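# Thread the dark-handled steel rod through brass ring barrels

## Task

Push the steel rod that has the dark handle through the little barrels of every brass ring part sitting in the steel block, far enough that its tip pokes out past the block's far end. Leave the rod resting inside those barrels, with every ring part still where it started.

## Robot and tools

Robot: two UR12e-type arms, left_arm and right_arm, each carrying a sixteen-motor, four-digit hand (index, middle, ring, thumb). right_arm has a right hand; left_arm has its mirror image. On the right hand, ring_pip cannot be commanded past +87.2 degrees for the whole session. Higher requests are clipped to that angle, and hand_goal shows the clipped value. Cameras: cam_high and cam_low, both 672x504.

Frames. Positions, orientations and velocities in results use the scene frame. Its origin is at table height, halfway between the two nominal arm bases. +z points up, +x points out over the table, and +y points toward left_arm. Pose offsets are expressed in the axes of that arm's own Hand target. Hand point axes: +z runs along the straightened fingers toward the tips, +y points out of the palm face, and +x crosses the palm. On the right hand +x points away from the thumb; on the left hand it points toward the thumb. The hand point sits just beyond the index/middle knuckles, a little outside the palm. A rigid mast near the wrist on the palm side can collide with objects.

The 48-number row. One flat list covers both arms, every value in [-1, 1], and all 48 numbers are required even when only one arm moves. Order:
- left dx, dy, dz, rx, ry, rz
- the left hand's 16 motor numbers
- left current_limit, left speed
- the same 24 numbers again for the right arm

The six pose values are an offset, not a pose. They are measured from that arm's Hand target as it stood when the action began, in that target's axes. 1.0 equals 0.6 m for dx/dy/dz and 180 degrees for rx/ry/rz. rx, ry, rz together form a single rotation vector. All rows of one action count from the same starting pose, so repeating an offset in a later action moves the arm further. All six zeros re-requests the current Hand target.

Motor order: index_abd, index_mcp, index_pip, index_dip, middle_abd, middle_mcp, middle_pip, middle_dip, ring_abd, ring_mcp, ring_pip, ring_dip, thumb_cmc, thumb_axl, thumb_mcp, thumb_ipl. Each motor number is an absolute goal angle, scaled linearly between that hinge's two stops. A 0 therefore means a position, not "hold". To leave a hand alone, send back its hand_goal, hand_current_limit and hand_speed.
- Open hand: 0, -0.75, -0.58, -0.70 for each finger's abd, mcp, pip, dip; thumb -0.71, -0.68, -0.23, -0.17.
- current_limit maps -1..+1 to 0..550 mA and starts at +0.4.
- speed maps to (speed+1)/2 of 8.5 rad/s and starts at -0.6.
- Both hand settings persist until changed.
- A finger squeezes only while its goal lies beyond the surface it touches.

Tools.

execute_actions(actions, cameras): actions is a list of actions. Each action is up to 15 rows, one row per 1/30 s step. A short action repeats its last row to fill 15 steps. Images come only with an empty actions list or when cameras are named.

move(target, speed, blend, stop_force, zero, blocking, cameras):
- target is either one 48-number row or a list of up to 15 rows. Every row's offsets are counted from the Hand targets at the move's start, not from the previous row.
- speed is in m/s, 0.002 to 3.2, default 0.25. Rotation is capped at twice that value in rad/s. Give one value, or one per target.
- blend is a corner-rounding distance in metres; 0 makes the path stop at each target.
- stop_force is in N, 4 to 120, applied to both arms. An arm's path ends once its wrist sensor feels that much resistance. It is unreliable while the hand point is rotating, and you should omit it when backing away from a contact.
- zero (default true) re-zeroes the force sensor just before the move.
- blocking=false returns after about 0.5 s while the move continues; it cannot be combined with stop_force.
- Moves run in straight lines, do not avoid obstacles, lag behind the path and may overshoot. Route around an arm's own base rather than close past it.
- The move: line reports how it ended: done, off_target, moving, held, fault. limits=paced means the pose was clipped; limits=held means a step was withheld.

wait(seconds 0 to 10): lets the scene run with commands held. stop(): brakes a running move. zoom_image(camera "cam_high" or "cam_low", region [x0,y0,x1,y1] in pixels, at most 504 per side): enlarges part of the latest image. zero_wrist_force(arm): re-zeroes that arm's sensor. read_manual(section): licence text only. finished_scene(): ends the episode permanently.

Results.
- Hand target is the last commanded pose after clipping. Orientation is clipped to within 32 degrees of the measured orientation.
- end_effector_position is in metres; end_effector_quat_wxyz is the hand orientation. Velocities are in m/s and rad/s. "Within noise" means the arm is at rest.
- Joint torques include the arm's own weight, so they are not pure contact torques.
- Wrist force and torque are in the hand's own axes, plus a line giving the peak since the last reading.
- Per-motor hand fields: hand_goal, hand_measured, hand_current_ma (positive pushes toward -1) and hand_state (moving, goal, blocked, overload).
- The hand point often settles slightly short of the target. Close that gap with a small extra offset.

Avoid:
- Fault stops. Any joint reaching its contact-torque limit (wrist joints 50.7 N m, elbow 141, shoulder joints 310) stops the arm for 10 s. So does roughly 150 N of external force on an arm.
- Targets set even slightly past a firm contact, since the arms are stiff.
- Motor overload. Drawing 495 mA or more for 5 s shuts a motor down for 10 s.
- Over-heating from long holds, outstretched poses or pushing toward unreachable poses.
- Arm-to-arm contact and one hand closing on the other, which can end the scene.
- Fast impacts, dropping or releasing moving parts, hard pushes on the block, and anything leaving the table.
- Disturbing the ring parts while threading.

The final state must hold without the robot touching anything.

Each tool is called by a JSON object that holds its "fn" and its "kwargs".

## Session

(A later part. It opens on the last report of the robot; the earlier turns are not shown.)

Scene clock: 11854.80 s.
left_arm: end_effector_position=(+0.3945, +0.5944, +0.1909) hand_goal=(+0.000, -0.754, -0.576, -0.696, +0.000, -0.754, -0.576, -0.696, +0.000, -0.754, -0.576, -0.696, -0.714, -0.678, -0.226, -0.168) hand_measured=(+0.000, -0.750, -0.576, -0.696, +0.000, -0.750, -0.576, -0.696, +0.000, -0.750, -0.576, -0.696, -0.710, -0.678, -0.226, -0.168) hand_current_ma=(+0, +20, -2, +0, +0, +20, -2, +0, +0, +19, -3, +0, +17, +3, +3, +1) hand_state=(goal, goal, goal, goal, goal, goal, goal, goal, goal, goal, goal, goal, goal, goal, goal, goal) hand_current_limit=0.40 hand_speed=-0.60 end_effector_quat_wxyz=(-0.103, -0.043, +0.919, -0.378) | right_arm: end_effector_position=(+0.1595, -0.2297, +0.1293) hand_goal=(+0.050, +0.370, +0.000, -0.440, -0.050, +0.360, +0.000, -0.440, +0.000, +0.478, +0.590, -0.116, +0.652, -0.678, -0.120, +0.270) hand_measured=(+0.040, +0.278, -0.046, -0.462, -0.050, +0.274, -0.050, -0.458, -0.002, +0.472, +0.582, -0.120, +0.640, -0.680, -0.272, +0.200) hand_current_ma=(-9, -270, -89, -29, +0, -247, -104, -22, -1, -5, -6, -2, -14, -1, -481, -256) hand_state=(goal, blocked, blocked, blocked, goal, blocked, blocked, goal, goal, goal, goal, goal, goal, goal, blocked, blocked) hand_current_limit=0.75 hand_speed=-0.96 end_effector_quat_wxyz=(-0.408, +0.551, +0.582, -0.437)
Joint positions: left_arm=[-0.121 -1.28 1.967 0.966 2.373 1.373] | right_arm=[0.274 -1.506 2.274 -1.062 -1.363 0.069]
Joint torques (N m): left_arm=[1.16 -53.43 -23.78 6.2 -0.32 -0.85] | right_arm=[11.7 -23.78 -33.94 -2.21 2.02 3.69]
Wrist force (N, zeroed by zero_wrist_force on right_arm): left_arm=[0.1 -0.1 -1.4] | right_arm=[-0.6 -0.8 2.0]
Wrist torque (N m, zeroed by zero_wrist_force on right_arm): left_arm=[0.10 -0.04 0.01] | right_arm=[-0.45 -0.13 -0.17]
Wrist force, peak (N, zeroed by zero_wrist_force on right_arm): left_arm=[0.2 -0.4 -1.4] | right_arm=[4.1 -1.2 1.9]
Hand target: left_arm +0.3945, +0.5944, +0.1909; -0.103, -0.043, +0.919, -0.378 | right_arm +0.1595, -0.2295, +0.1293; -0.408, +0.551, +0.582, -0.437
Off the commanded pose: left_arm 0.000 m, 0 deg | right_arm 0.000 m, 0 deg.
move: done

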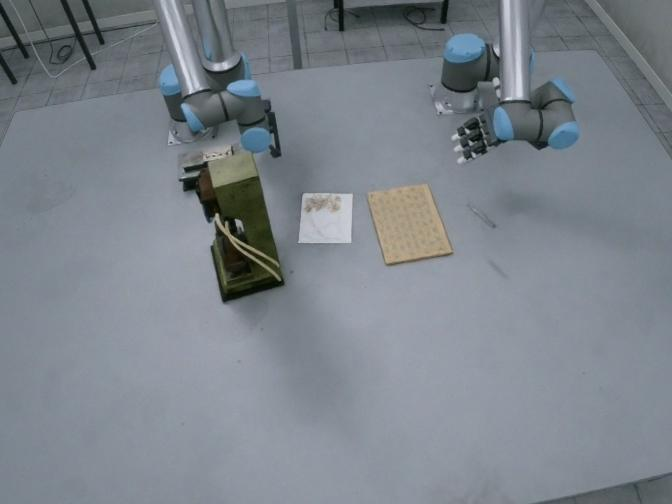

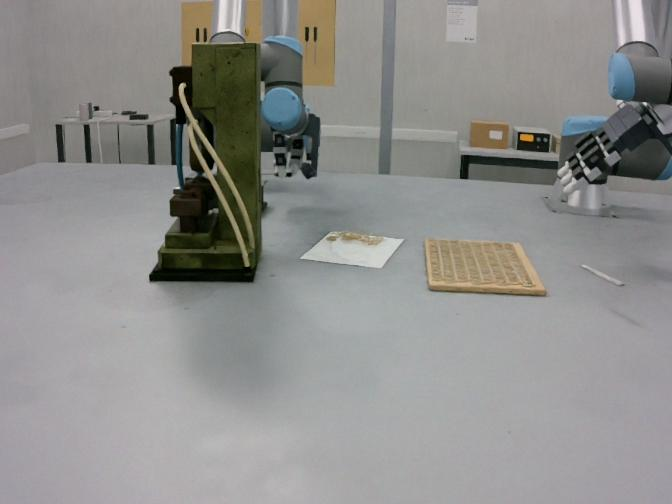

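{"fn": "move", "kwargs": {"target": [0,0,0,0,0,0,0,-0.754,-0.576,-0.696,0,-0.754,-0.576,-0.696,0,-0.754,-0.576,-0.696,-0.714,-0.678,-0.226,-0.168,0.4,-0.6,-0.01335,0.0003,-0.0006,0,0,0,0.05,0.37,0.0,-0.44,-0.05,0.36,0.0,-0.44,0,0.479,0.591,-0.116,0.653,-0.678,-0.12,0.27,0.75,-0.96], "speed": 0.01, "cameras": ["all"]}}

{"fn": "zoom_image", "kwargs": {"camera": "cam_high", "region": [200, 142, 236, 168]}}

{"fn": "zoom_image", "kwargs": {"camera": "cam_low", "region": [256, 150, 300, 190]}}

Scene clock: 11888.80 s.
left_arm: end_effector_position=(+0.3945, +0.5944, +0.1909) hand_goal=(+0.000, -0.754, -0.576, -0.696, +0.000, -0.754, -0.576, -0.696, +0.000, -0.754, -0.576, -0.696, -0.714, -0.678, -0.226, -0.168) hand_measured=(+0.000, -0.750, -0.576, -0.696, +0.000, -0.750, -0.576, -0.696, +0.000, -0.750, -0.576, -0.696, -0.710, -0.678, -0.226, -0.168) hand_current_ma=(+0, +20, -2, +0, +0, +20, -2, +0, +0, +19, -3, +0, +17, +3, +3, +1) hand_state=(goal, goal, goal, goal, goal, goal, goal, goal, goal, goal, goal, goal, goal, goal, goal, goal) hand_current_limit=0.40 hand_speed=-0.60 end_effector_quat_wxyz=(-0.103, -0.043, +0.919, -0.378) | right_arm: end_effector_position=(+0.1603, -0.2373, +0.1292) hand_goal=(+0.050, +0.370, +0.000, -0.440, -0.050, +0.360, +0.000, -0.440, +0.000, +0.478, +0.590, -0.116, +0.652, -0.678, -0.120, +0.270) hand_measured=(+0.044, +0.278, -0.046, -0.462, -0.046, +0.274, -0.050, -0.458, -0.002, +0.472, +0.582, -0.120, +0.642, -0.680, -0.272, +0.200) hand_current_ma=(-4, -270, -89, -29, +3, -247, -104, -22, -1, -5, -6, -2, -10, -1, -481, -256) hand_state=(goal, blocked, blocked, blocked, goal, blocked, blocked, goal, goal, goal, goal, goal, goal, goal, blocked, blocked) hand_current_limit=0.75 hand_speed=-0.96 end_effector_quat_wxyz=(-0.408, +0.551, +0.582, -0.437)
Joint positions: left_arm=[-0.121 -1.28 1.967 0.966 2.373 1.373] | right_arm=[0.259 -1.512 2.28 -1.061 -1.378 0.064]
Joint torques (N m): left_arm=[-0.58 -53.8 -24.01 5.9 -0.29 -0.52] | right_arm=[-11.92 -49.58 -20.65 3.38 -1.93 -2.92]
Wrist force (N, zeroed by zero_wrist_force on right_arm): left_arm=[0.0 0.0 -1.2] | right_arm=[1.3 -1.3 2.6]
Wrist torque (N m, zeroed by zero_wrist_force on right_arm): left_arm=[0.10 -0.02 0.00] | right_arm=[-0.44 -0.23 0.07]
Wrist force, peak (N, zeroed by zero_wrist_force on right_arm): left_arm=[0.2 -0.1 -1.5] | right_arm=[1.4 -1.5 3.0]
Hand target: left_arm +0.3945, +0.5944, +0.1909; -0.103, -0.043, +0.919, -0.378 | right_arm +0.1603, -0.2374, +0.1292; -0.408, +0.551, +0.582, -0.437
Off the commanded pose: left_arm 0.000 m, 0 deg | right_arm 0.000 m, 0 deg.
move: done

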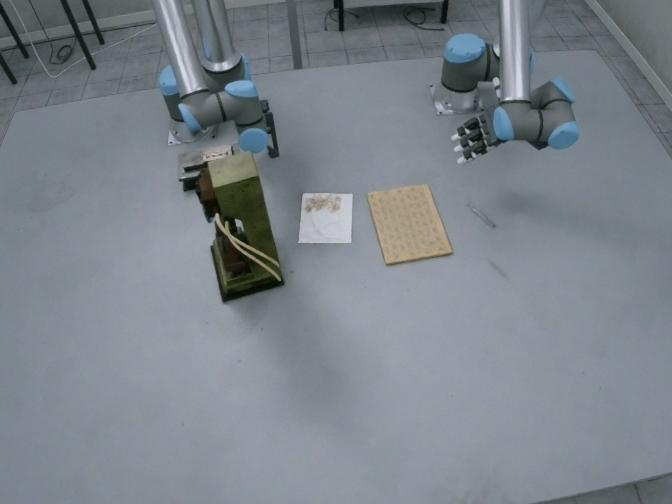

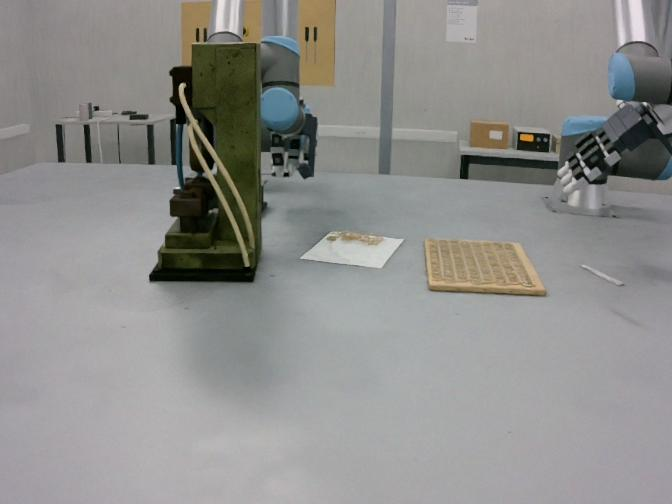

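Scaled by 14.000.

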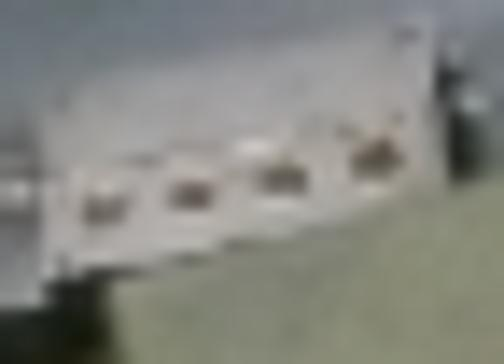

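Scaled by 11.455.

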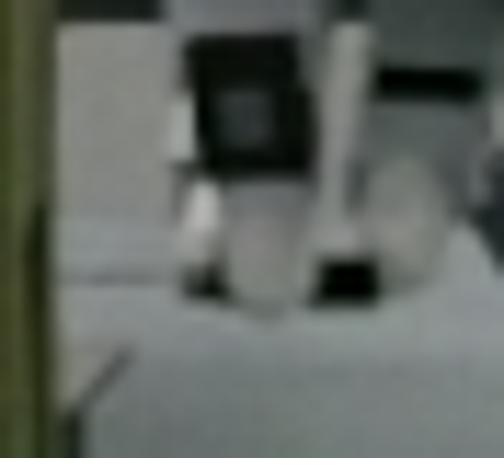

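{"fn": "move", "kwargs": {"target": [0,0,0,0,0,0,0,-0.754,-0.576,-0.696,0,-0.754,-0.576,-0.696,0,-0.754,-0.576,-0.696,-0.714,-0.678,-0.226,-0.168,0.4,-0.6,-0.01667,0.0001,0,0,0,0,0.05,0.37,0.0,-0.44,-0.05,0.36,0.0,-0.44,0,0.479,0.591,-0.116,0.653,-0.678,-0.12,0.27,0.75,-0.96], "speed": 0.01, "cameras": ["all"]}}

{"fn": "zoom_image", "kwargs": {"camera": "cam_high", "region": [196, 142, 236, 168]}}

{"fn": "zoom_image", "kwargs": {"camera": "cam_low", "region": [256, 150, 300, 190]}}

Scene clock: 11934.60 s.
left_arm: end_effector_position=(+0.3945, +0.5944, +0.1909) hand_goal=(+0.000, -0.754, -0.576, -0.696, +0.000, -0.754, -0.576, -0.696, +0.000, -0.754, -0.576, -0.696, -0.714, -0.678, -0.226, -0.168) hand_measured=(+0.000, -0.750, -0.576, -0.696, +0.000, -0.750, -0.576, -0.696, +0.000, -0.750, -0.576, -0.696, -0.710, -0.678, -0.226, -0.168) hand_current_ma=(+0, +20, -2, +0, +0, +20, -2, +0, +0, +19, -3, +0, +17, +3, +3, +1) hand_state=(goal, goal, goal, goal, goal, goal, goal, goal, goal, goal, goal, goal, goal, goal, goal, goal) hand_current_limit=0.40 hand_speed=-0.60 end_effector_quat_wxyz=(-0.103, -0.043, +0.919, -0.378) | right_arm: end_effector_position=(+0.1609, -0.2473, +0.1292) hand_goal=(+0.050, +0.370, +0.000, -0.440, -0.050, +0.360, +0.000, -0.440, +0.000, +0.478, +0.590, -0.116, +0.652, -0.678, -0.120, +0.270) hand_measured=(+0.058, +0.278, -0.046, -0.462, -0.032, +0.274, -0.050, -0.458, -0.002, +0.472, +0.582, -0.120, +0.650, -0.680, -0.272, +0.200) hand_current_ma=(+6, -270, -89, -29, +19, -247, -104, -22, -1, -5, -6, -2, -1, -1, -481, -256) hand_state=(goal, blocked, blocked, blocked, goal, blocked, blocked, goal, goal, goal, goal, goal, goal, goal, blocked, blocked) hand_current_limit=0.75 hand_speed=-0.96 end_effector_quat_wxyz=(-0.408, +0.551, +0.582, -0.437)
Joint positions: left_arm=[-0.121 -1.28 1.967 0.966 2.373 1.373] | right_arm=[0.238 -1.521 2.289 -1.061 -1.398 0.058]
Joint torques (N m): left_arm=[-1.23 -51.78 -24.41 5.48 -0.25 -0.78] | right_arm=[-11.47 -50.22 -20.24 4.01 -2.55 -2.65]
Wrist force (N, zeroed by zero_wrist_force on right_arm): left_arm=[0.4 -0.3 -1.2] | right_arm=[4.0 -0.9 1.4]
Wrist torque (N m, zeroed by zero_wrist_force on right_arm): left_arm=[0.06 -0.07 0.04] | right_arm=[-0.46 -0.38 -0.05]
Wrist force, peak (N, zeroed by zero_wrist_force on right_arm): left_arm=[0.3 0.0 -1.4] | right_arm=[4.0 -0.8 1.6]
Hand target: left_arm +0.3945, +0.5944, +0.1909; -0.103, -0.043, +0.919, -0.378 | right_arm +0.1609, -0.2474, +0.1292; -0.408, +0.551, +0.582, -0.437
Off the commanded pose: left_arm 0.000 m, 0 deg | right_arm 0.000 m, 0 deg.
move: done

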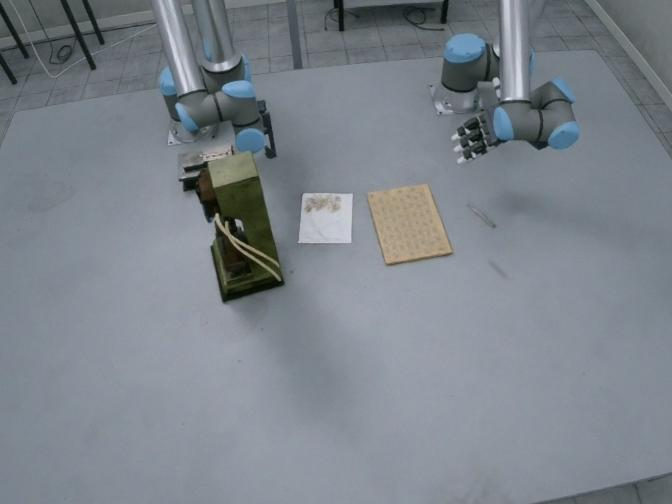

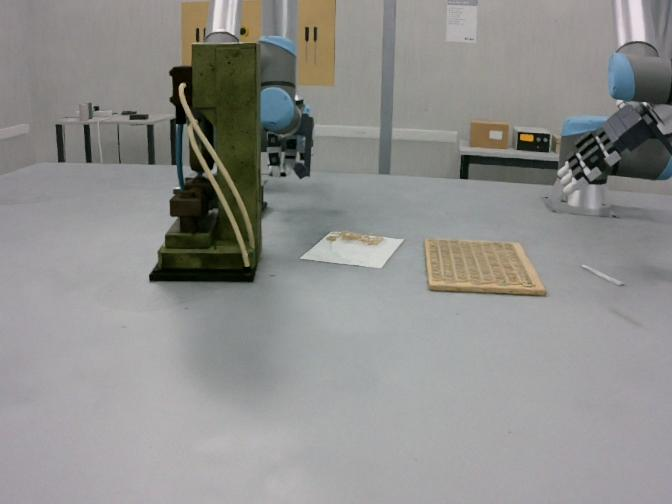

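Scaled by 12.600.

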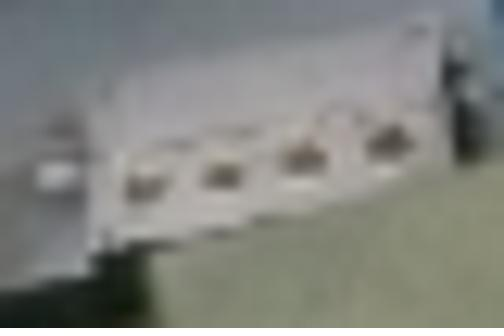

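Scaled by 11.455.

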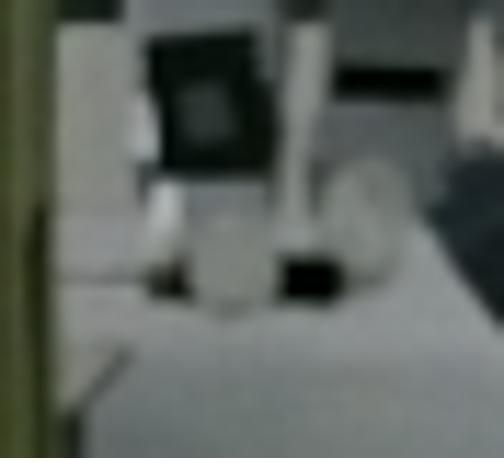

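{"fn": "move", "kwargs": {"target": [0,0,0,0,0,0,0,-0.754,-0.576,-0.696,0,-0.754,-0.576,-0.696,0,-0.754,-0.576,-0.696,-0.714,-0.678,-0.226,-0.168,0.4,-0.6,0,0.0002,-0.0007,0,0,0,0.05,0.37,0.0,-0.44,-0.05,0.36,0.0,-0.44,0,0.479,0.591,-0.116,0.653,-0.678,-0.12,0.27,0.75,-0.96], "speed": 0.01}}

Scene clock: 11944.90 s.
left_arm: end_effector_position=(+0.3945, +0.5944, +0.1909) hand_goal=(+0.000, -0.754, -0.576, -0.696, +0.000, -0.754, -0.576, -0.696, +0.000, -0.754, -0.576, -0.696, -0.714, -0.678, -0.226, -0.168) hand_measured=(+0.000, -0.750, -0.576, -0.696, +0.000, -0.750, -0.576, -0.696, +0.000, -0.750, -0.576, -0.696, -0.710, -0.678, -0.226, -0.168) hand_current_ma=(+0, +20, -2, +0, +0, +20, -2, +0, +0, +19, -3, +0, +17, +3, +3, +1) hand_state=(goal, goal, goal, goal, goal, goal, goal, goal, goal, goal, goal, goal, goal, goal, goal, goal) hand_current_limit=0.40 hand_speed=-0.60 end_effector_quat_wxyz=(-0.103, -0.043, +0.919, -0.378) | right_arm: end_effector_position=(+0.1614, -0.2474, +0.1293) hand_goal=(+0.050, +0.370, +0.000, -0.440, -0.050, +0.360, +0.000, -0.440, +0.000, +0.478, +0.590, -0.116, +0.652, -0.678, -0.120, +0.270) hand_measured=(+0.052, +0.278, -0.046, -0.462, -0.036, +0.274, -0.050, -0.458, -0.002, +0.472, +0.582, -0.120, +0.646, -0.680, -0.272, +0.200) hand_current_ma=(+1, -270, -89, -29, +13, -247, -104, -22, -1, -5, -6, -2, -4, -1, -481, -256) hand_state=(goal, blocked, blocked, blocked, goal, blocked, blocked, goal, goal, goal, goal, goal, goal, goal, blocked, blocked) hand_current_limit=0.75 hand_speed=-0.96 end_effector_quat_wxyz=(-0.408, +0.551, +0.582, -0.437)
Joint positions: left_arm=[-0.121 -1.28 1.967 0.966 2.373 1.373] | right_arm=[0.238 -1.52 2.289 -1.061 -1.399 0.058]
Joint torques (N m): left_arm=[0.82 -54.91 -23.4 5.98 -0.15 -0.72] | right_arm=[-11.18 -24.73 -33.91 3.45 -2.04 -2.77]
Wrist force (N, zeroed by zero_wrist_force on right_arm): left_arm=[0.0 -0.1 -1.4] | right_arm=[1.4 -0.9 2.7]
Wrist torque (N m, zeroed by zero_wrist_force on right_arm): left_arm=[0.10 -0.03 0.01] | right_arm=[-0.40 -0.23 0.08]
Wrist force, peak (N, zeroed by zero_wrist_force on right_arm): left_arm=[0.2 -0.3 -1.5] | right_arm=[4.3 -0.9 1.9]
Hand target: left_arm +0.3945, +0.5944, +0.1909; -0.103, -0.043, +0.919, -0.378 | right_arm +0.1614, -0.2474, +0.1293; -0.408, +0.551, +0.582, -0.437
Off the commanded pose: left_arm 0.000 m, 0 deg | right_arm 0.000 m, 0 deg.
move: done

{"fn": "move", "kwargs": {"target": [0,0,0,0,0,0,0,-0.754,-0.576,-0.696,0,-0.754,-0.576,-0.696,0,-0.754,-0.576,-0.696,-0.714,-0.678,-0.226,-0.168,0.4,-0.6,-0.01338,0.0002,-0.0005,0,0,0,0.05,0.37,0.0,-0.44,-0.05,0.36,0.0,-0.44,0,0.479,0.591,-0.116,0.653,-0.678,-0.12,0.27,0.75,-0.96], "speed": 0.01, "cameras": ["all"]}}

{"fn": "zoom_image", "kwargs": {"camera": "cam_high", "region": [196, 142, 246, 168]}}

{"fn": "zoom_image", "kwargs": {"camera": "cam_low", "region": [256, 150, 300, 190]}}

Scene clock: 11957.50 s.
left_arm: end_effector_position=(+0.3945, +0.5944, +0.1909) hand_goal=(+0.000, -0.754, -0.576, -0.696, +0.000, -0.754, -0.576, -0.696, +0.000, -0.754, -0.576, -0.696, -0.714, -0.678, -0.226, -0.168) hand_measured=(+0.000, -0.750, -0.576, -0.696, +0.000, -0.750, -0.576, -0.696, +0.000, -0.750, -0.576, -0.696, -0.710, -0.678, -0.226, -0.168) hand_current_ma=(+0, +20, -2, +0, +0, +20, -2, +0, +0, +19, -3, +0, +17, +3, +3, +1) hand_state=(goal, goal, goal, goal, goal, goal, goal, goal, goal, goal, goal, goal, goal, goal, goal, goal) hand_current_limit=0.40 hand_speed=-0.60 end_effector_quat_wxyz=(-0.103, -0.043, +0.919, -0.378) | right_arm: end_effector_position=(+0.1622, -0.2552, +0.1293) hand_goal=(+0.050, +0.370, +0.000, -0.440, -0.050, +0.360, +0.000, -0.440, +0.000, +0.478, +0.590, -0.116, +0.652, -0.678, -0.120, +0.270) hand_measured=(+0.052, +0.278, -0.046, -0.462, -0.038, +0.274, -0.050, -0.458, -0.002, +0.472, +0.582, -0.120, +0.646, -0.680, -0.272, +0.200) hand_current_ma=(+1, -270, -89, -29, +12, -247, -104, -22, -1, -5, -6, -2, -5, -1, -481, -256) hand_state=(goal, blocked, blocked, blocked, goal, blocked, blocked, goal, goal, goal, goal, goal, goal, goal, blocked, blocked) hand_current_limit=0.75 hand_speed=-0.96 end_effector_quat_wxyz=(-0.408, +0.551, +0.582, -0.437)
Joint positions: left_arm=[-0.121 -1.28 1.967 0.966 2.373 1.373] | right_arm=[0.221 -1.526 2.295 -1.06 -1.414 0.053]
Joint torques (N m): left_arm=[0.91 -53.83 -24.61 5.87 -0.12 -0.36] | right_arm=[-8.3 -50.72 -20.47 3.42 -1.97 -2.9]
Wrist force (N, zeroed by zero_wrist_force on right_arm): left_arm=[0.2 -0.1 -1.2] | right_arm=[1.1 -1.4 2.9]
Wrist torque (N m, zeroed by zero_wrist_force on right_arm): left_arm=[0.08 -0.04 0.01] | right_arm=[-0.48 -0.18 0.05]
Wrist force, peak (N, zeroed by zero_wrist_force on right_arm): left_arm=[0.0 0.2 -1.6] | right_arm=[1.6 -1.1 3.2]
Hand target: left_arm +0.3945, +0.5944, +0.1909; -0.103, -0.043, +0.919, -0.378 | right_arm +0.1622, -0.2554, +0.1293; -0.408, +0.551, +0.582, -0.437
Off the commanded pose: left_arm 0.000 m, 0 deg | right_arm 0.000 m, 0 deg.
move: done

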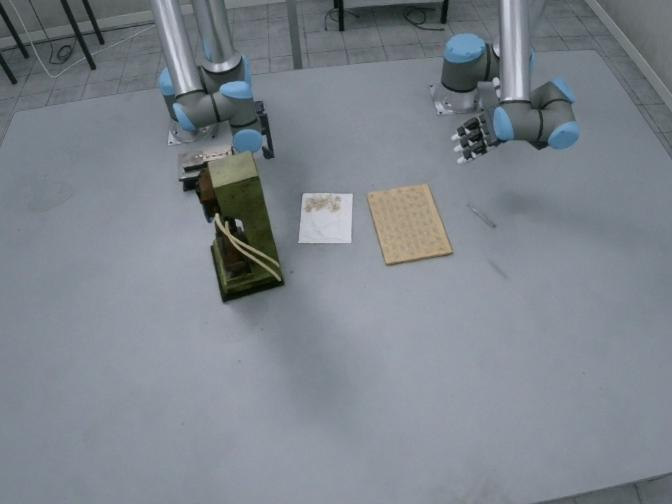

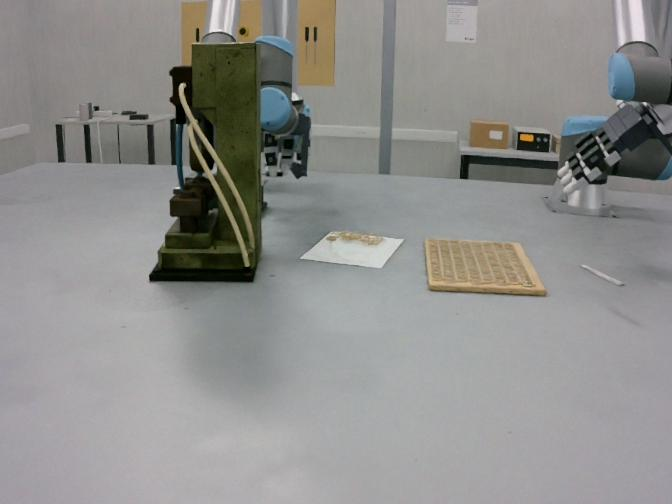

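Scaled by 10.080.

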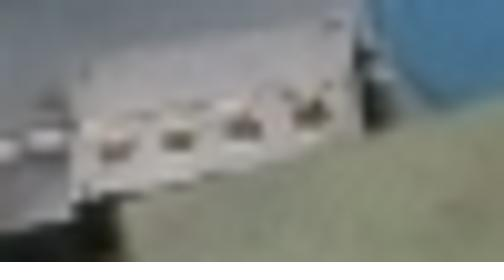

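Scaled by 11.455.

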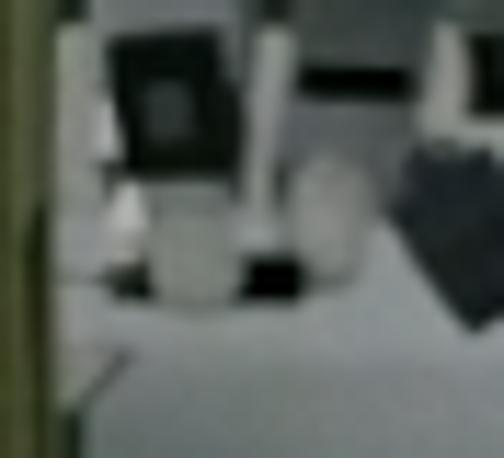

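{"fn": "move", "kwargs": {"target": [0,0,0,0,0,0,0,-0.754,-0.576,-0.696,0,-0.754,-0.576,-0.696,0,-0.754,-0.576,-0.696,-0.714,-0.678,-0.226,-0.168,0.4,-0.6,-0.01338,0.0002,-0.0005,0,0,0,0.05,0.37,0.0,-0.44,-0.05,0.36,0.0,-0.44,0,0.479,0.591,-0.116,0.653,-0.678,-0.12,0.27,0.75,-0.96], "speed": 0.008, "stop_force": 5, "cameras": ["all"]}}

{"fn": "zoom_image", "kwargs": {"camera": "cam_high", "region": [196, 142, 246, 168]}}

{"fn": "zoom_image", "kwargs": {"camera": "cam_low", "region": [256, 150, 300, 190]}}

Scene clock: 11969.23 s.
left_arm: end_effector_position=(+0.3945, +0.5944, +0.1909) hand_goal=(+0.000, -0.754, -0.576, -0.696, +0.000, -0.754, -0.576, -0.696, +0.000, -0.754, -0.576, -0.696, -0.714, -0.678, -0.226, -0.168) hand_measured=(+0.000, -0.750, -0.576, -0.696, +0.000, -0.750, -0.576, -0.696, +0.000, -0.750, -0.576, -0.696, -0.710, -0.678, -0.226, -0.168) hand_current_ma=(+0, +20, -2, +0, +0, +20, -2, +0, +0, +19, -3, +0, +17, +3, +3, +1) hand_state=(goal, goal, goal, goal, goal, goal, goal, goal, goal, goal, goal, goal, goal, goal, goal, goal) hand_current_limit=0.40 hand_speed=-0.60 end_effector_quat_wxyz=(-0.103, -0.043, +0.919, -0.378) | right_arm: end_effector_position=(+0.1630, -0.2634, +0.1293) hand_goal=(+0.050, +0.370, +0.000, -0.440, -0.050, +0.360, +0.000, -0.440, +0.000, +0.478, +0.590, -0.116, +0.652, -0.678, -0.120, +0.270) hand_measured=(+0.052, +0.278, -0.046, -0.462, -0.038, +0.274, -0.050, -0.458, -0.002, +0.472, +0.582, -0.120, +0.646, -0.680, -0.272, +0.200) hand_current_ma=(+1, -270, -89, -29, +11, -247, -104, -22, -1, -5, -6, -2, -5, -1, -481, -256) hand_state=(goal, blocked, blocked, blocked, goal, blocked, blocked, goal, goal, goal, goal, goal, goal, goal, blocked, blocked) hand_current_limit=0.75 hand_speed=-0.96 end_effector_quat_wxyz=(-0.408, +0.551, +0.582, -0.437)
Joint positions: left_arm=[-0.121 -1.28 1.967 0.966 2.373 1.373] | right_arm=[0.204 -1.532 2.302 -1.06 -1.431 0.048]
Joint torques (N m): left_arm=[1.7 -52.93 -24.54 6.01 -0.14 -1.03] | right_arm=[-10.82 -48.63 -20.97 3.34 -1.99 -3.24]
Wrist force (N, zeroed by zero_wrist_force on right_arm): left_arm=[0.5 -0.3 -1.3] | right_arm=[1.0 -1.1 2.7]
Wrist torque (N m, zeroed by zero_wrist_force on right_arm): left_arm=[0.06 -0.08 0.05] | right_arm=[-0.42 -0.17 0.06]
Wrist force, peak (N, zeroed by zero_wrist_force on right_arm): left_arm=[0.1 -0.1 -1.6] | right_arm=[1.5 -1.2 3.2]
Hand target: left_arm +0.3945, +0.5944, +0.1909; -0.103, -0.043, +0.919, -0.378 | right_arm +0.1630, -0.2634, +0.1293; -0.408, +0.551, +0.582, -0.437
Off the commanded pose: left_arm 0.000 m, 0 deg | right_arm 0.000 m, 0 deg.
move: done

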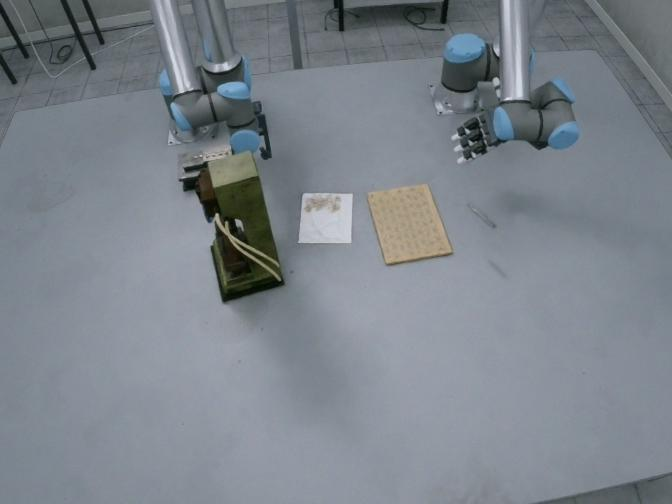

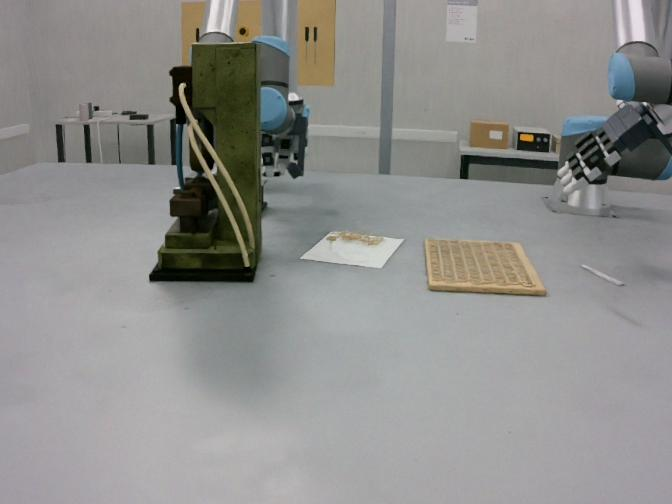

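Scaled by 10.080.

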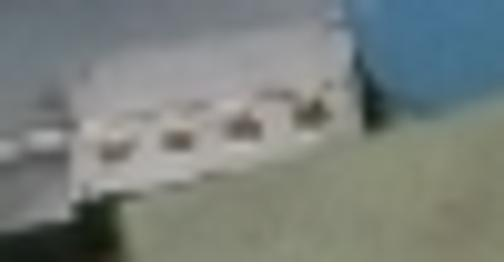

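Scaled by 11.455.

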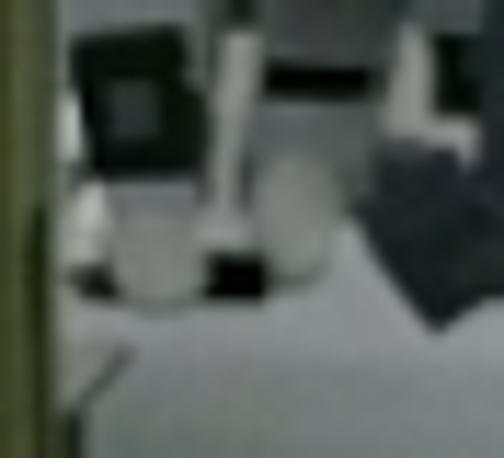

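{"fn": "move", "kwargs": {"target": [0,0,0,0,0,0,0,-0.754,-0.576,-0.696,0,-0.754,-0.576,-0.696,0,-0.754,-0.576,-0.696,-0.714,-0.678,-0.226,-0.168,0.4,-0.6,-0.0067,0.0001,-0.0002,0,0,0,0.05,0.37,0.0,-0.44,-0.05,0.36,0.0,-0.44,0,0.479,0.591,-0.116,0.653,-0.678,-0.12,0.27,0.75,-0.96], "speed": 0.006, "stop_force": 4}}

Scene clock: 11977.20 s.
left_arm: end_effector_position=(+0.3945, +0.5944, +0.1909) hand_goal=(+0.000, -0.754, -0.576, -0.696, +0.000, -0.754, -0.576, -0.696, +0.000, -0.754, -0.576, -0.696, -0.714, -0.678, -0.226, -0.168) hand_measured=(+0.000, -0.750, -0.576, -0.696, +0.000, -0.750, -0.576, -0.696, +0.000, -0.750, -0.576, -0.696, -0.710, -0.678, -0.226, -0.168) hand_current_ma=(+0, +20, -2, +0, +0, +20, -2, +0, +0, +19, -3, +0, +17, +3, +3, +1) hand_state=(goal, goal, goal, goal, goal, goal, goal, goal, goal, goal, goal, goal, goal, goal, goal, goal) hand_current_limit=0.40 hand_speed=-0.60 end_effector_quat_wxyz=(-0.103, -0.043, +0.919, -0.378) | right_arm: end_effector_position=(+0.1634, -0.2674, +0.1293) hand_goal=(+0.050, +0.370, +0.000, -0.440, -0.050, +0.360, +0.000, -0.440, +0.000, +0.478, +0.590, -0.116, +0.652, -0.678, -0.120, +0.270) hand_measured=(+0.052, +0.278, -0.046, -0.462, -0.038, +0.274, -0.050, -0.458, -0.002, +0.472, +0.582, -0.120, +0.646, -0.680, -0.272, +0.200) hand_current_ma=(+0, -270, -89, -29, +11, -247, -104, -22, -1, -5, -6, -2, -5, -1, -481, -256) hand_state=(goal, blocked, blocked, blocked, goal, blocked, blocked, goal, goal, goal, goal, goal, goal, goal, blocked, blocked) hand_current_limit=0.75 hand_speed=-0.96 end_effector_quat_wxyz=(-0.408, +0.551, +0.582, -0.437)
Joint positions: left_arm=[-0.121 -1.28 1.967 0.966 2.373 1.373] | right_arm=[0.195 -1.535 2.305 -1.059 -1.439 0.046]
Joint torques (N m): left_arm=[-2.96 -56.17 -23.47 6.13 -0.21 -1.12] | right_arm=[-11.87 -47.73 -21.37 3.35 -2.01 -3.05]
Wrist force (N, zeroed by zero_wrist_force on right_arm): left_arm=[0.1 0.1 -1.3] | right_arm=[1.2 -0.9 2.9]
Wrist torque (N m, zeroed by zero_wrist_force on right_arm): left_arm=[0.13 -0.03 0.00] | right_arm=[-0.41 -0.18 0.08]
Wrist force, peak (N, zeroed by zero_wrist_force on right_arm): left_arm=[0.1 -0.3 -1.6] | right_arm=[1.0 -1.7 3.3]
Hand target: left_arm +0.3945, +0.5944, +0.1909; -0.103, -0.043, +0.919, -0.378 | right_arm +0.1634, -0.2674, +0.1293; -0.408, +0.551, +0.582, -0.437
Off the commanded pose: left_arm 0.000 m, 0 deg | right_arm 0.000 m, 0 deg.
move: done

{"fn": "move", "kwargs": {"target": [0,0,0,0,0,0,0,-0.754,-0.576,-0.696,0,-0.754,-0.576,-0.696,0,-0.754,-0.576,-0.696,-0.714,-0.678,-0.226,-0.168,0.4,-0.6,-0.0058,0.0001,-0.0002,0,0,0,0.05,0.37,0.0,-0.44,-0.05,0.36,0.0,-0.44,0,0.479,0.591,-0.116,0.653,-0.678,-0.12,0.27,0.75,-0.96], "speed": 0.005, "stop_force": 4, "cameras": ["all"]}}

{"fn": "zoom_image", "kwargs": {"camera": "cam_high", "region": [190, 142, 240, 168]}}

{"fn": "zoom_image", "kwargs": {"camera": "cam_low", "region": [256, 150, 300, 190]}}

Scene clock: 11985.17 s.
left_arm: end_effector_position=(+0.3945, +0.5944, +0.1909) hand_goal=(+0.000, -0.754, -0.576, -0.696, +0.000, -0.754, -0.576, -0.696, +0.000, -0.754, -0.576, -0.696, -0.714, -0.678, -0.226, -0.168) hand_measured=(+0.000, -0.750, -0.576, -0.696, +0.000, -0.750, -0.576, -0.696, +0.000, -0.750, -0.576, -0.696, -0.710, -0.678, -0.226, -0.168) hand_current_ma=(+0, +20, -2, +0, +0, +20, -2, +0, +0, +19, -3, +0, +17, +3, +3, +1) hand_state=(goal, goal, goal, goal, goal, goal, goal, goal, goal, goal, goal, goal, goal, goal, goal, goal) hand_current_limit=0.40 hand_speed=-0.60 end_effector_quat_wxyz=(-0.103, -0.043, +0.919, -0.378) | right_arm: end_effector_position=(+0.1637, -0.2709, +0.1293) hand_goal=(+0.050, +0.370, +0.000, -0.440, -0.050, +0.360, +0.000, -0.440, +0.000, +0.478, +0.590, -0.116, +0.652, -0.678, -0.120, +0.270) hand_measured=(+0.052, +0.278, -0.046, -0.462, -0.038, +0.274, -0.050, -0.458, -0.002, +0.472, +0.582, -0.120, +0.646, -0.680, -0.272, +0.200) hand_current_ma=(+0, -270, -89, -29, +11, -247, -104, -22, -1, -5, -6, -2, -5, -1, -481, -256) hand_state=(goal, blocked, blocked, blocked, goal, blocked, blocked, goal, goal, goal, goal, goal, goal, goal, blocked, blocked) hand_current_limit=0.75 hand_speed=-0.96 end_effector_quat_wxyz=(-0.408, +0.551, +0.582, -0.437)
Joint positions: left_arm=[-0.121 -1.28 1.967 0.966 2.373 1.373] | right_arm=[0.188 -1.538 2.307 -1.059 -1.446 0.044]
Joint torques (N m): left_arm=[-0.19 -56.72 -23.46 5.85 -0.25 -0.76] | right_arm=[-11.85 -49.06 -20.61 3.36 -2.01 -3.26]
Wrist force (N, zeroed by zero_wrist_force on right_arm): left_arm=[0.0 -0.2 -1.4] | right_arm=[1.3 -1.2 2.7]
Wrist torque (N m, zeroed by zero_wrist_force on right_arm): left_arm=[0.09 -0.03 0.01] | right_arm=[-0.45 -0.20 0.08]
Wrist force, peak (N, zeroed by zero_wrist_force on right_arm): left_arm=[0.2 -0.2 -1.5] | right_arm=[1.1 -1.4 3.3]
Hand target: left_arm +0.3945, +0.5944, +0.1909; -0.103, -0.043, +0.919, -0.378 | right_arm +0.1637, -0.2709, +0.1293; -0.408, +0.551, +0.582, -0.437
Off the commanded pose: left_arm 0.000 m, 0 deg | right_arm 0.000 m, 0 deg.
move: done

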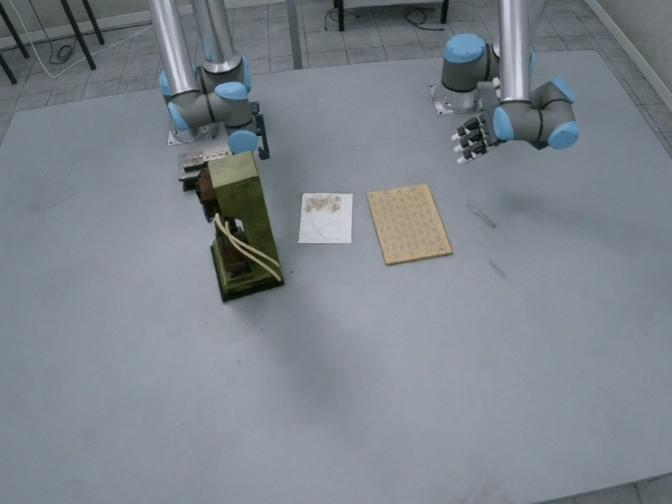

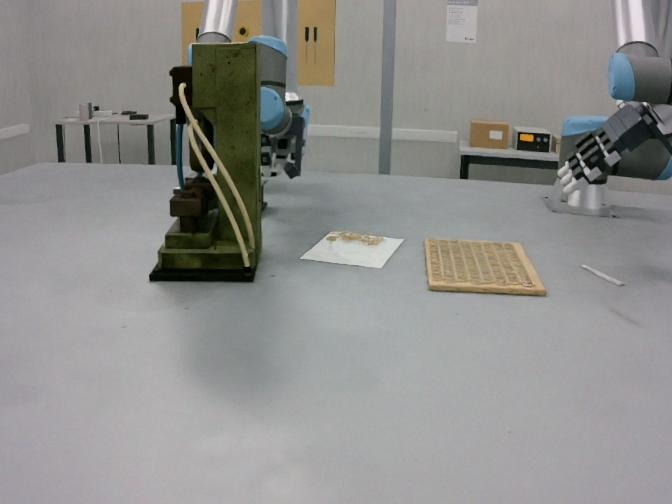

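Scaled by 10.080.

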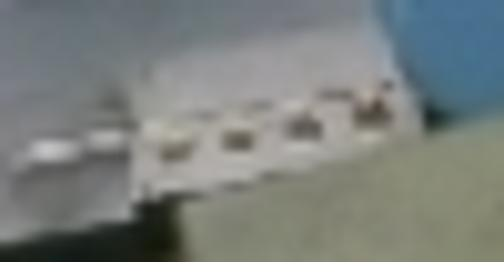

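Scaled by 11.455.

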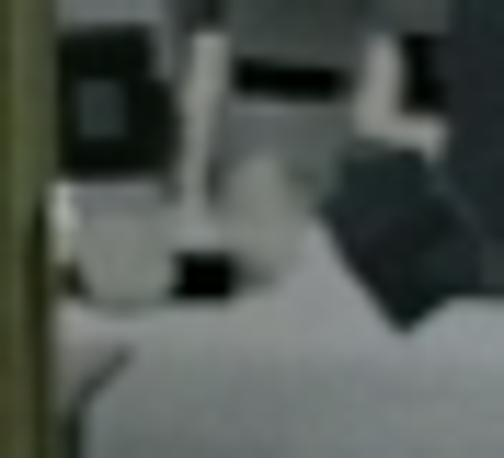

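{"fn": "move", "kwargs": {"target": [0,0,0,0,0,0,0,-0.754,-0.576,-0.696,0,-0.754,-0.576,-0.696,0,-0.754,-0.576,-0.696,-0.714,-0.678,-0.226,-0.168,0.4,-0.6,-0.0067,0.0001,-0.0002,0,0,0,0.05,0.37,0.0,-0.44,-0.05,0.36,0.0,-0.44,0,0.479,0.591,-0.116,0.653,-0.678,-0.12,0.27,0.75,-0.96], "speed": 0.005, "stop_force": 4}}

Scene clock: 11994.83 s.
left_arm: end_effector_position=(+0.3945, +0.5944, +0.1909) hand_goal=(+0.000, -0.754, -0.576, -0.696, +0.000, -0.754, -0.576, -0.696, +0.000, -0.754, -0.576, -0.696, -0.714, -0.678, -0.226, -0.168) hand_measured=(+0.000, -0.750, -0.576, -0.696, +0.000, -0.750, -0.576, -0.696, +0.000, -0.750, -0.576, -0.696, -0.710, -0.678, -0.226, -0.168) hand_current_ma=(+0, +20, -2, +0, +0, +20, -2, +0, +0, +19, -3, +0, +17, +3, +3, +1) hand_state=(goal, goal, goal, goal, goal, goal, goal, goal, goal, goal, goal, goal, goal, goal, goal, goal) hand_current_limit=0.40 hand_speed=-0.60 end_effector_quat_wxyz=(-0.103, -0.043, +0.919, -0.378) | right_arm: end_effector_position=(+0.1641, -0.2749, +0.1293) hand_goal=(+0.050, +0.370, +0.000, -0.440, -0.050, +0.360, +0.000, -0.440, +0.000, +0.478, +0.590, -0.116, +0.652, -0.678, -0.120, +0.270) hand_measured=(+0.052, +0.278, -0.046, -0.462, -0.038, +0.274, -0.050, -0.458, -0.002, +0.472, +0.582, -0.120, +0.646, -0.680, -0.272, +0.200) hand_current_ma=(+0, -270, -89, -29, +11, -247, -104, -22, -1, -5, -6, -2, -6, -1, -481, -256) hand_state=(goal, blocked, blocked, blocked, goal, blocked, blocked, goal, goal, goal, goal, goal, goal, goal, blocked, blocked) hand_current_limit=0.75 hand_speed=-0.96 end_effector_quat_wxyz=(-0.408, +0.551, +0.582, -0.437)
Joint positions: left_arm=[-0.121 -1.28 1.967 0.966 2.373 1.373] | right_arm=[0.179 -1.541 2.31 -1.059 -1.454 0.041]
Joint torques (N m): left_arm=[2.41 -52.93 -24.52 6 -0.48 -0.99] | right_arm=[-10.79 -47.89 -21.04 3.31 -1.84 -3.11]
Wrist force (N, zeroed by zero_wrist_force on right_arm): left_arm=[0.1 -0.2 -1.2] | right_arm=[1.5 -1.2 2.8]
Wrist torque (N m, zeroed by zero_wrist_force on right_arm): left_arm=[0.07 -0.04 0.01] | right_arm=[-0.44 -0.23 0.11]
Wrist force, peak (N, zeroed by zero_wrist_force on right_arm): left_arm=[0.3 -0.2 -1.6] | right_arm=[1.3 -1.2 3.4]
Hand target: left_arm +0.3945, +0.5944, +0.1909; -0.103, -0.043, +0.919, -0.378 | right_arm +0.1641, -0.2749, +0.1293; -0.408, +0.551, +0.582, -0.437
Off the commanded pose: left_arm 0.000 m, 0 deg | right_arm 0.000 m, 0 deg.
move: done

{"fn": "move", "kwargs": {"target": [0,0,0,0,0,0,0,-0.754,-0.576,-0.696,0,-0.754,-0.576,-0.696,0,-0.754,-0.576,-0.696,-0.714,-0.678,-0.226,-0.168,0.4,-0.6,-0.005,0.0001,-0.0002,0,0,0,0.05,0.37,0.0,-0.44,-0.05,0.36,0.0,-0.44,0,0.479,0.591,-0.116,0.653,-0.678,-0.12,0.27,0.75,-0.96], "speed": 0.004, "stop_force": 4, "cameras": ["all"]}}

{"fn": "zoom_image", "kwargs": {"camera": "cam_high", "region": [190, 142, 240, 168]}}

{"fn": "zoom_image", "kwargs": {"camera": "cam_low", "region": [256, 150, 300, 190]}}

Scene clock: 12004.03 s.
left_arm: end_effector_position=(+0.3945, +0.5944, +0.1909) hand_goal=(+0.000, -0.754, -0.576, -0.696, +0.000, -0.754, -0.576, -0.696, +0.000, -0.754, -0.576, -0.696, -0.714, -0.678, -0.226, -0.168) hand_measured=(+0.000, -0.750, -0.576, -0.696, +0.000, -0.750, -0.576, -0.696, +0.000, -0.750, -0.576, -0.696, -0.710, -0.678, -0.226, -0.168) hand_current_ma=(+0, +20, -2, +0, +0, +20, -2, +0, +0, +19, -3, +0, +17, +3, +3, +1) hand_state=(goal, goal, goal, goal, goal, goal, goal, goal, goal, goal, goal, goal, goal, goal, goal, goal) hand_current_limit=0.40 hand_speed=-0.60 end_effector_quat_wxyz=(-0.103, -0.043, +0.919, -0.378) | right_arm: end_effector_position=(+0.1644, -0.2779, +0.1293) hand_goal=(+0.050, +0.370, +0.000, -0.440, -0.050, +0.360, +0.000, -0.440, +0.000, +0.478, +0.590, -0.116, +0.652, -0.678, -0.120, +0.270) hand_measured=(+0.052, +0.278, -0.046, -0.462, -0.038, +0.274, -0.050, -0.458, -0.002, +0.472, +0.582, -0.120, +0.646, -0.680, -0.272, +0.200) hand_current_ma=(+0, -270, -89, -29, +11, -247, -104, -22, -1, -5, -6, -2, -6, -1, -481, -256) hand_state=(goal, blocked, blocked, blocked, goal, blocked, blocked, goal, goal, goal, goal, goal, goal, goal, blocked, blocked) hand_current_limit=0.75 hand_speed=-0.96 end_effector_quat_wxyz=(-0.408, +0.551, +0.582, -0.437)
Joint positions: left_arm=[-0.121 -1.28 1.967 0.966 2.373 1.373] | right_arm=[0.173 -1.543 2.313 -1.059 -1.461 0.039]
Joint torques (N m): left_arm=[0.59 -51.17 -25.05 5.75 -0.26 -0.98] | right_arm=[-9.33 -47.89 -20.56 3.27 -2.02 -3.16]
Wrist force (N, zeroed by zero_wrist_force on right_arm): left_arm=[0.0 -0.1 -1.0] | right_arm=[0.9 -1.4 2.6]
Wrist torque (N m, zeroed by zero_wrist_force on right_arm): left_arm=[0.08 -0.02 0.00] | right_arm=[-0.45 -0.14 0.05]
Wrist force, peak (N, zeroed by zero_wrist_force on right_arm): left_arm=[0.4 -0.6 -1.5] | right_arm=[1.2 -1.3 3.3]
Hand target: left_arm +0.3945, +0.5944, +0.1909; -0.103, -0.043, +0.919, -0.378 | right_arm +0.1644, -0.2779, +0.1293; -0.408, +0.551, +0.582, -0.437
Off the commanded pose: left_arm 0.000 m, 0 deg | right_arm 0.000 m, 0 deg.
move: done

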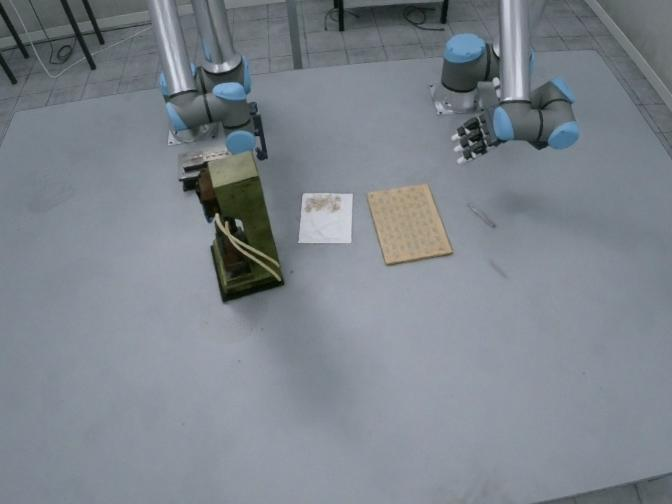

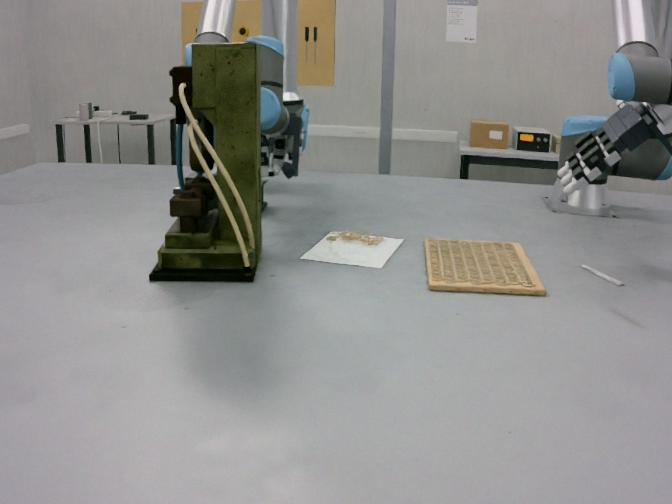

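Scaled by 10.080.

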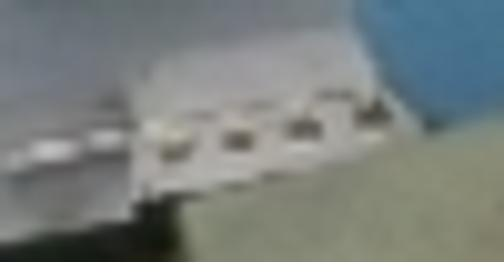

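Scaled by 11.455.

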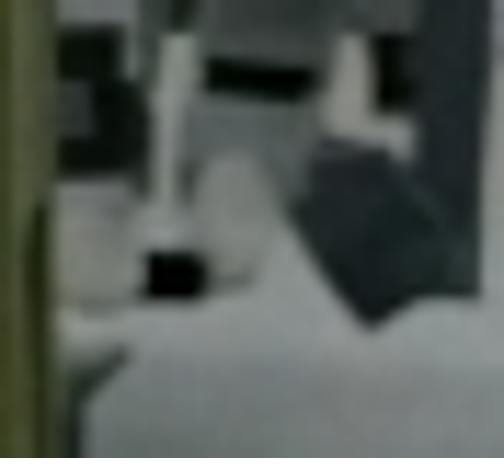

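{"fn": "move", "kwargs": {"target": [0,0,0,0,0,0,0,-0.754,-0.576,-0.696,0,-0.754,-0.576,-0.696,0,-0.754,-0.576,-0.696,-0.714,-0.678,-0.226,-0.168,0.4,-0.6,-0.005,0.0001,-0.0002,0,0,0,0.05,0.37,0.0,-0.44,-0.05,0.36,0.0,-0.44,0,0.479,0.591,-0.116,0.653,-0.678,-0.12,0.27,0.75,-0.96], "speed": 0.004, "stop_force": 4, "cameras": ["all"]}}

{"fn": "zoom_image", "kwargs": {"camera": "cam_high", "region": [190, 142, 240, 168]}}

{"fn": "zoom_image", "kwargs": {"camera": "cam_low", "region": [256, 150, 300, 190]}}

Scene clock: 12016.20 s.
left_arm: end_effector_position=(+0.3945, +0.5944, +0.1909) hand_goal=(+0.000, -0.754, -0.576, -0.696, +0.000, -0.754, -0.576, -0.696, +0.000, -0.754, -0.576, -0.696, -0.714, -0.678, -0.226, -0.168) hand_measured=(+0.000, -0.750, -0.576, -0.696, +0.000, -0.750, -0.576, -0.696, +0.000, -0.750, -0.576, -0.696, -0.710, -0.678, -0.226, -0.168) hand_current_ma=(+0, +20, -2, +0, +0, +20, -2, +0, +0, +19, -3, +0, +17, +3, +3, +1) hand_state=(goal, goal, goal, goal, goal, goal, goal, goal, goal, goal, goal, goal, goal, goal, goal, goal) hand_current_limit=0.40 hand_speed=-0.60 end_effector_quat_wxyz=(-0.103, -0.043, +0.919, -0.378) | right_arm: end_effector_position=(+0.1647, -0.2808, +0.1293) hand_goal=(+0.050, +0.370, +0.000, -0.440, -0.050, +0.360, +0.000, -0.440, +0.000, +0.478, +0.590, -0.116, +0.652, -0.678, -0.120, +0.270) hand_measured=(+0.052, +0.278, -0.046, -0.462, -0.038, +0.274, -0.050, -0.458, -0.002, +0.472, +0.582, -0.120, +0.646, -0.680, -0.272, +0.200) hand_current_ma=(+0, -270, -89, -29, +11, -247, -104, -22, -1, -5, -6, -2, -6, -1, -481, -256) hand_state=(goal, blocked, blocked, blocked, goal, blocked, blocked, goal, goal, goal, goal, goal, goal, goal, blocked, blocked) hand_current_limit=0.75 hand_speed=-0.96 end_effector_quat_wxyz=(-0.408, +0.551, +0.582, -0.437)
Joint positions: left_arm=[-0.121 -1.28 1.967 0.966 2.373 1.373] | right_arm=[0.166 -1.545 2.315 -1.059 -1.467 0.038]
Joint torques (N m): left_arm=[0.07 -54.22 -24.64 6.04 -0.24 -0.82] | right_arm=[-11.67 -47.43 -20.43 3.49 -1.93 -2.9]
Wrist force (N, zeroed by zero_wrist_force on right_arm): left_arm=[0.1 -0.3 -1.1] | right_arm=[1.5 -1.3 2.7]
Wrist torque (N m, zeroed by zero_wrist_force on right_arm): left_arm=[0.05 -0.03 0.01] | right_arm=[-0.44 -0.23 0.11]
Wrist force, peak (N, zeroed by zero_wrist_force on right_arm): left_arm=[0.5 0.0 -1.5] | right_arm=[1.1 -1.3 3.2]
Hand target: left_arm +0.3945, +0.5944, +0.1909; -0.103, -0.043, +0.919, -0.378 | right_arm +0.1647, -0.2808, +0.1293; -0.408, +0.551, +0.582, -0.437
Off the commanded pose: left_arm 0.000 m, 0 deg | right_arm 0.000 m, 0 deg.
move: done

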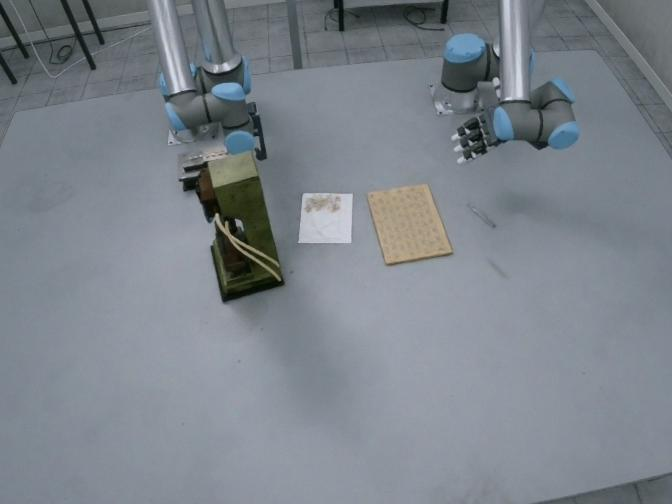

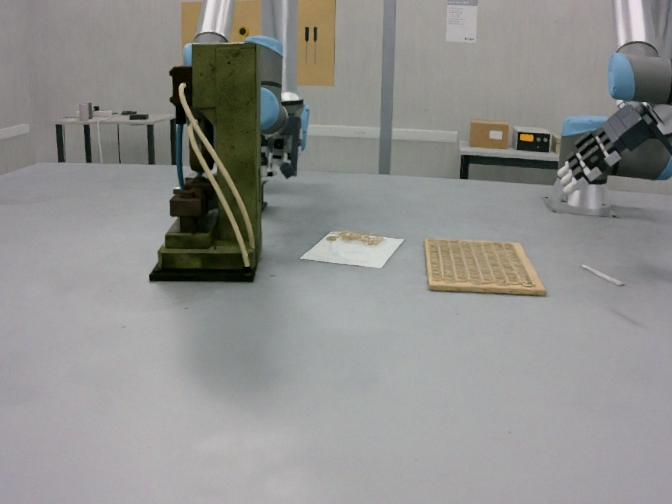

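Scaled by 10.080.

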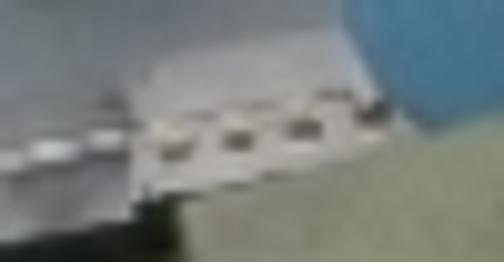

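Scaled by 11.455.

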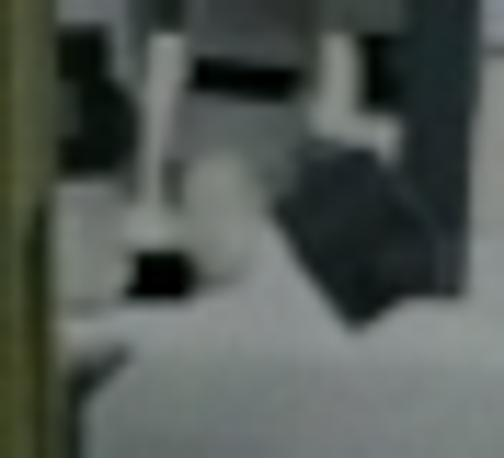

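{"fn": "move", "kwargs": {"target": [0,0,0,0,0,0,0,-0.754,-0.576,-0.696,0,-0.754,-0.576,-0.696,0,-0.754,-0.576,-0.696,-0.714,-0.678,-0.226,-0.168,0.4,-0.6,-0.006,0.0001,-0.0002,0,0,0,0.05,0.37,0.0,-0.44,-0.05,0.36,0.0,-0.44,0,0.479,0.591,-0.116,0.653,-0.678,-0.12,0.27,0.75,-0.96], "speed": 0.004, "stop_force": 4}}

Scene clock: 12024.13 s.
left_arm: end_effector_position=(+0.3945, +0.5944, +0.1909) hand_goal=(+0.000, -0.754, -0.576, -0.696, +0.000, -0.754, -0.576, -0.696, +0.000, -0.754, -0.576, -0.696, -0.714, -0.678, -0.226, -0.168) hand_measured=(+0.000, -0.750, -0.576, -0.696, +0.000, -0.750, -0.576, -0.696, +0.000, -0.750, -0.576, -0.696, -0.710, -0.678, -0.226, -0.168) hand_current_ma=(+0, +20, -2, +0, +0, +20, -2, +0, +0, +19, -3, +0, +17, +3, +3, +1) hand_state=(goal, goal, goal, goal, goal, goal, goal, goal, goal, goal, goal, goal, goal, goal, goal, goal) hand_current_limit=0.40 hand_speed=-0.60 end_effector_quat_wxyz=(-0.103, -0.043, +0.919, -0.378) | right_arm: end_effector_position=(+0.1651, -0.2844, +0.1293) hand_goal=(+0.050, +0.370, +0.000, -0.440, -0.050, +0.360, +0.000, -0.440, +0.000, +0.478, +0.590, -0.116, +0.652, -0.678, -0.120, +0.270) hand_measured=(+0.052, +0.278, -0.046, -0.462, -0.038, +0.274, -0.050, -0.458, -0.002, +0.472, +0.582, -0.120, +0.646, -0.680, -0.272, +0.200) hand_current_ma=(+0, -270, -89, -29, +11, -247, -104, -22, -1, -5, -6, -2, -6, -1, -481, -256) hand_state=(goal, blocked, blocked, blocked, goal, blocked, blocked, goal, goal, goal, goal, goal, goal, goal, blocked, blocked) hand_current_limit=0.75 hand_speed=-0.96 end_effector_quat_wxyz=(-0.408, +0.551, +0.582, -0.437)
Joint positions: left_arm=[-0.121 -1.28 1.967 0.966 2.373 1.373] | right_arm=[0.158 -1.548 2.317 -1.059 -1.474 0.035]
Joint torques (N m): left_arm=[-1.27 -55.04 -24.99 6.24 -0.15 -0.05] | right_arm=[-10.77 -49.08 -20.69 3.41 -2.37 -3.08]
Wrist force (N, zeroed by zero_wrist_force on right_arm): left_arm=[0.2 0.0 -1.2] | right_arm=[2.0 -0.8 2.7]
Wrist torque (N m, zeroed by zero_wrist_force on right_arm): left_arm=[0.10 -0.05 0.01] | right_arm=[-0.38 -0.22 0.06]
Wrist force, peak (N, zeroed by zero_wrist_force on right_arm): left_arm=[0.5 -0.3 -1.5] | right_arm=[2.2 -0.8 3.2]
Hand target: left_arm +0.3945, +0.5944, +0.1909; -0.103, -0.043, +0.919, -0.378 | right_arm +0.1651, -0.2844, +0.1293; -0.408, +0.551, +0.582, -0.437
Off the commanded pose: left_arm 0.000 m, 0 deg | right_arm 0.000 m, 0 deg.
move: done


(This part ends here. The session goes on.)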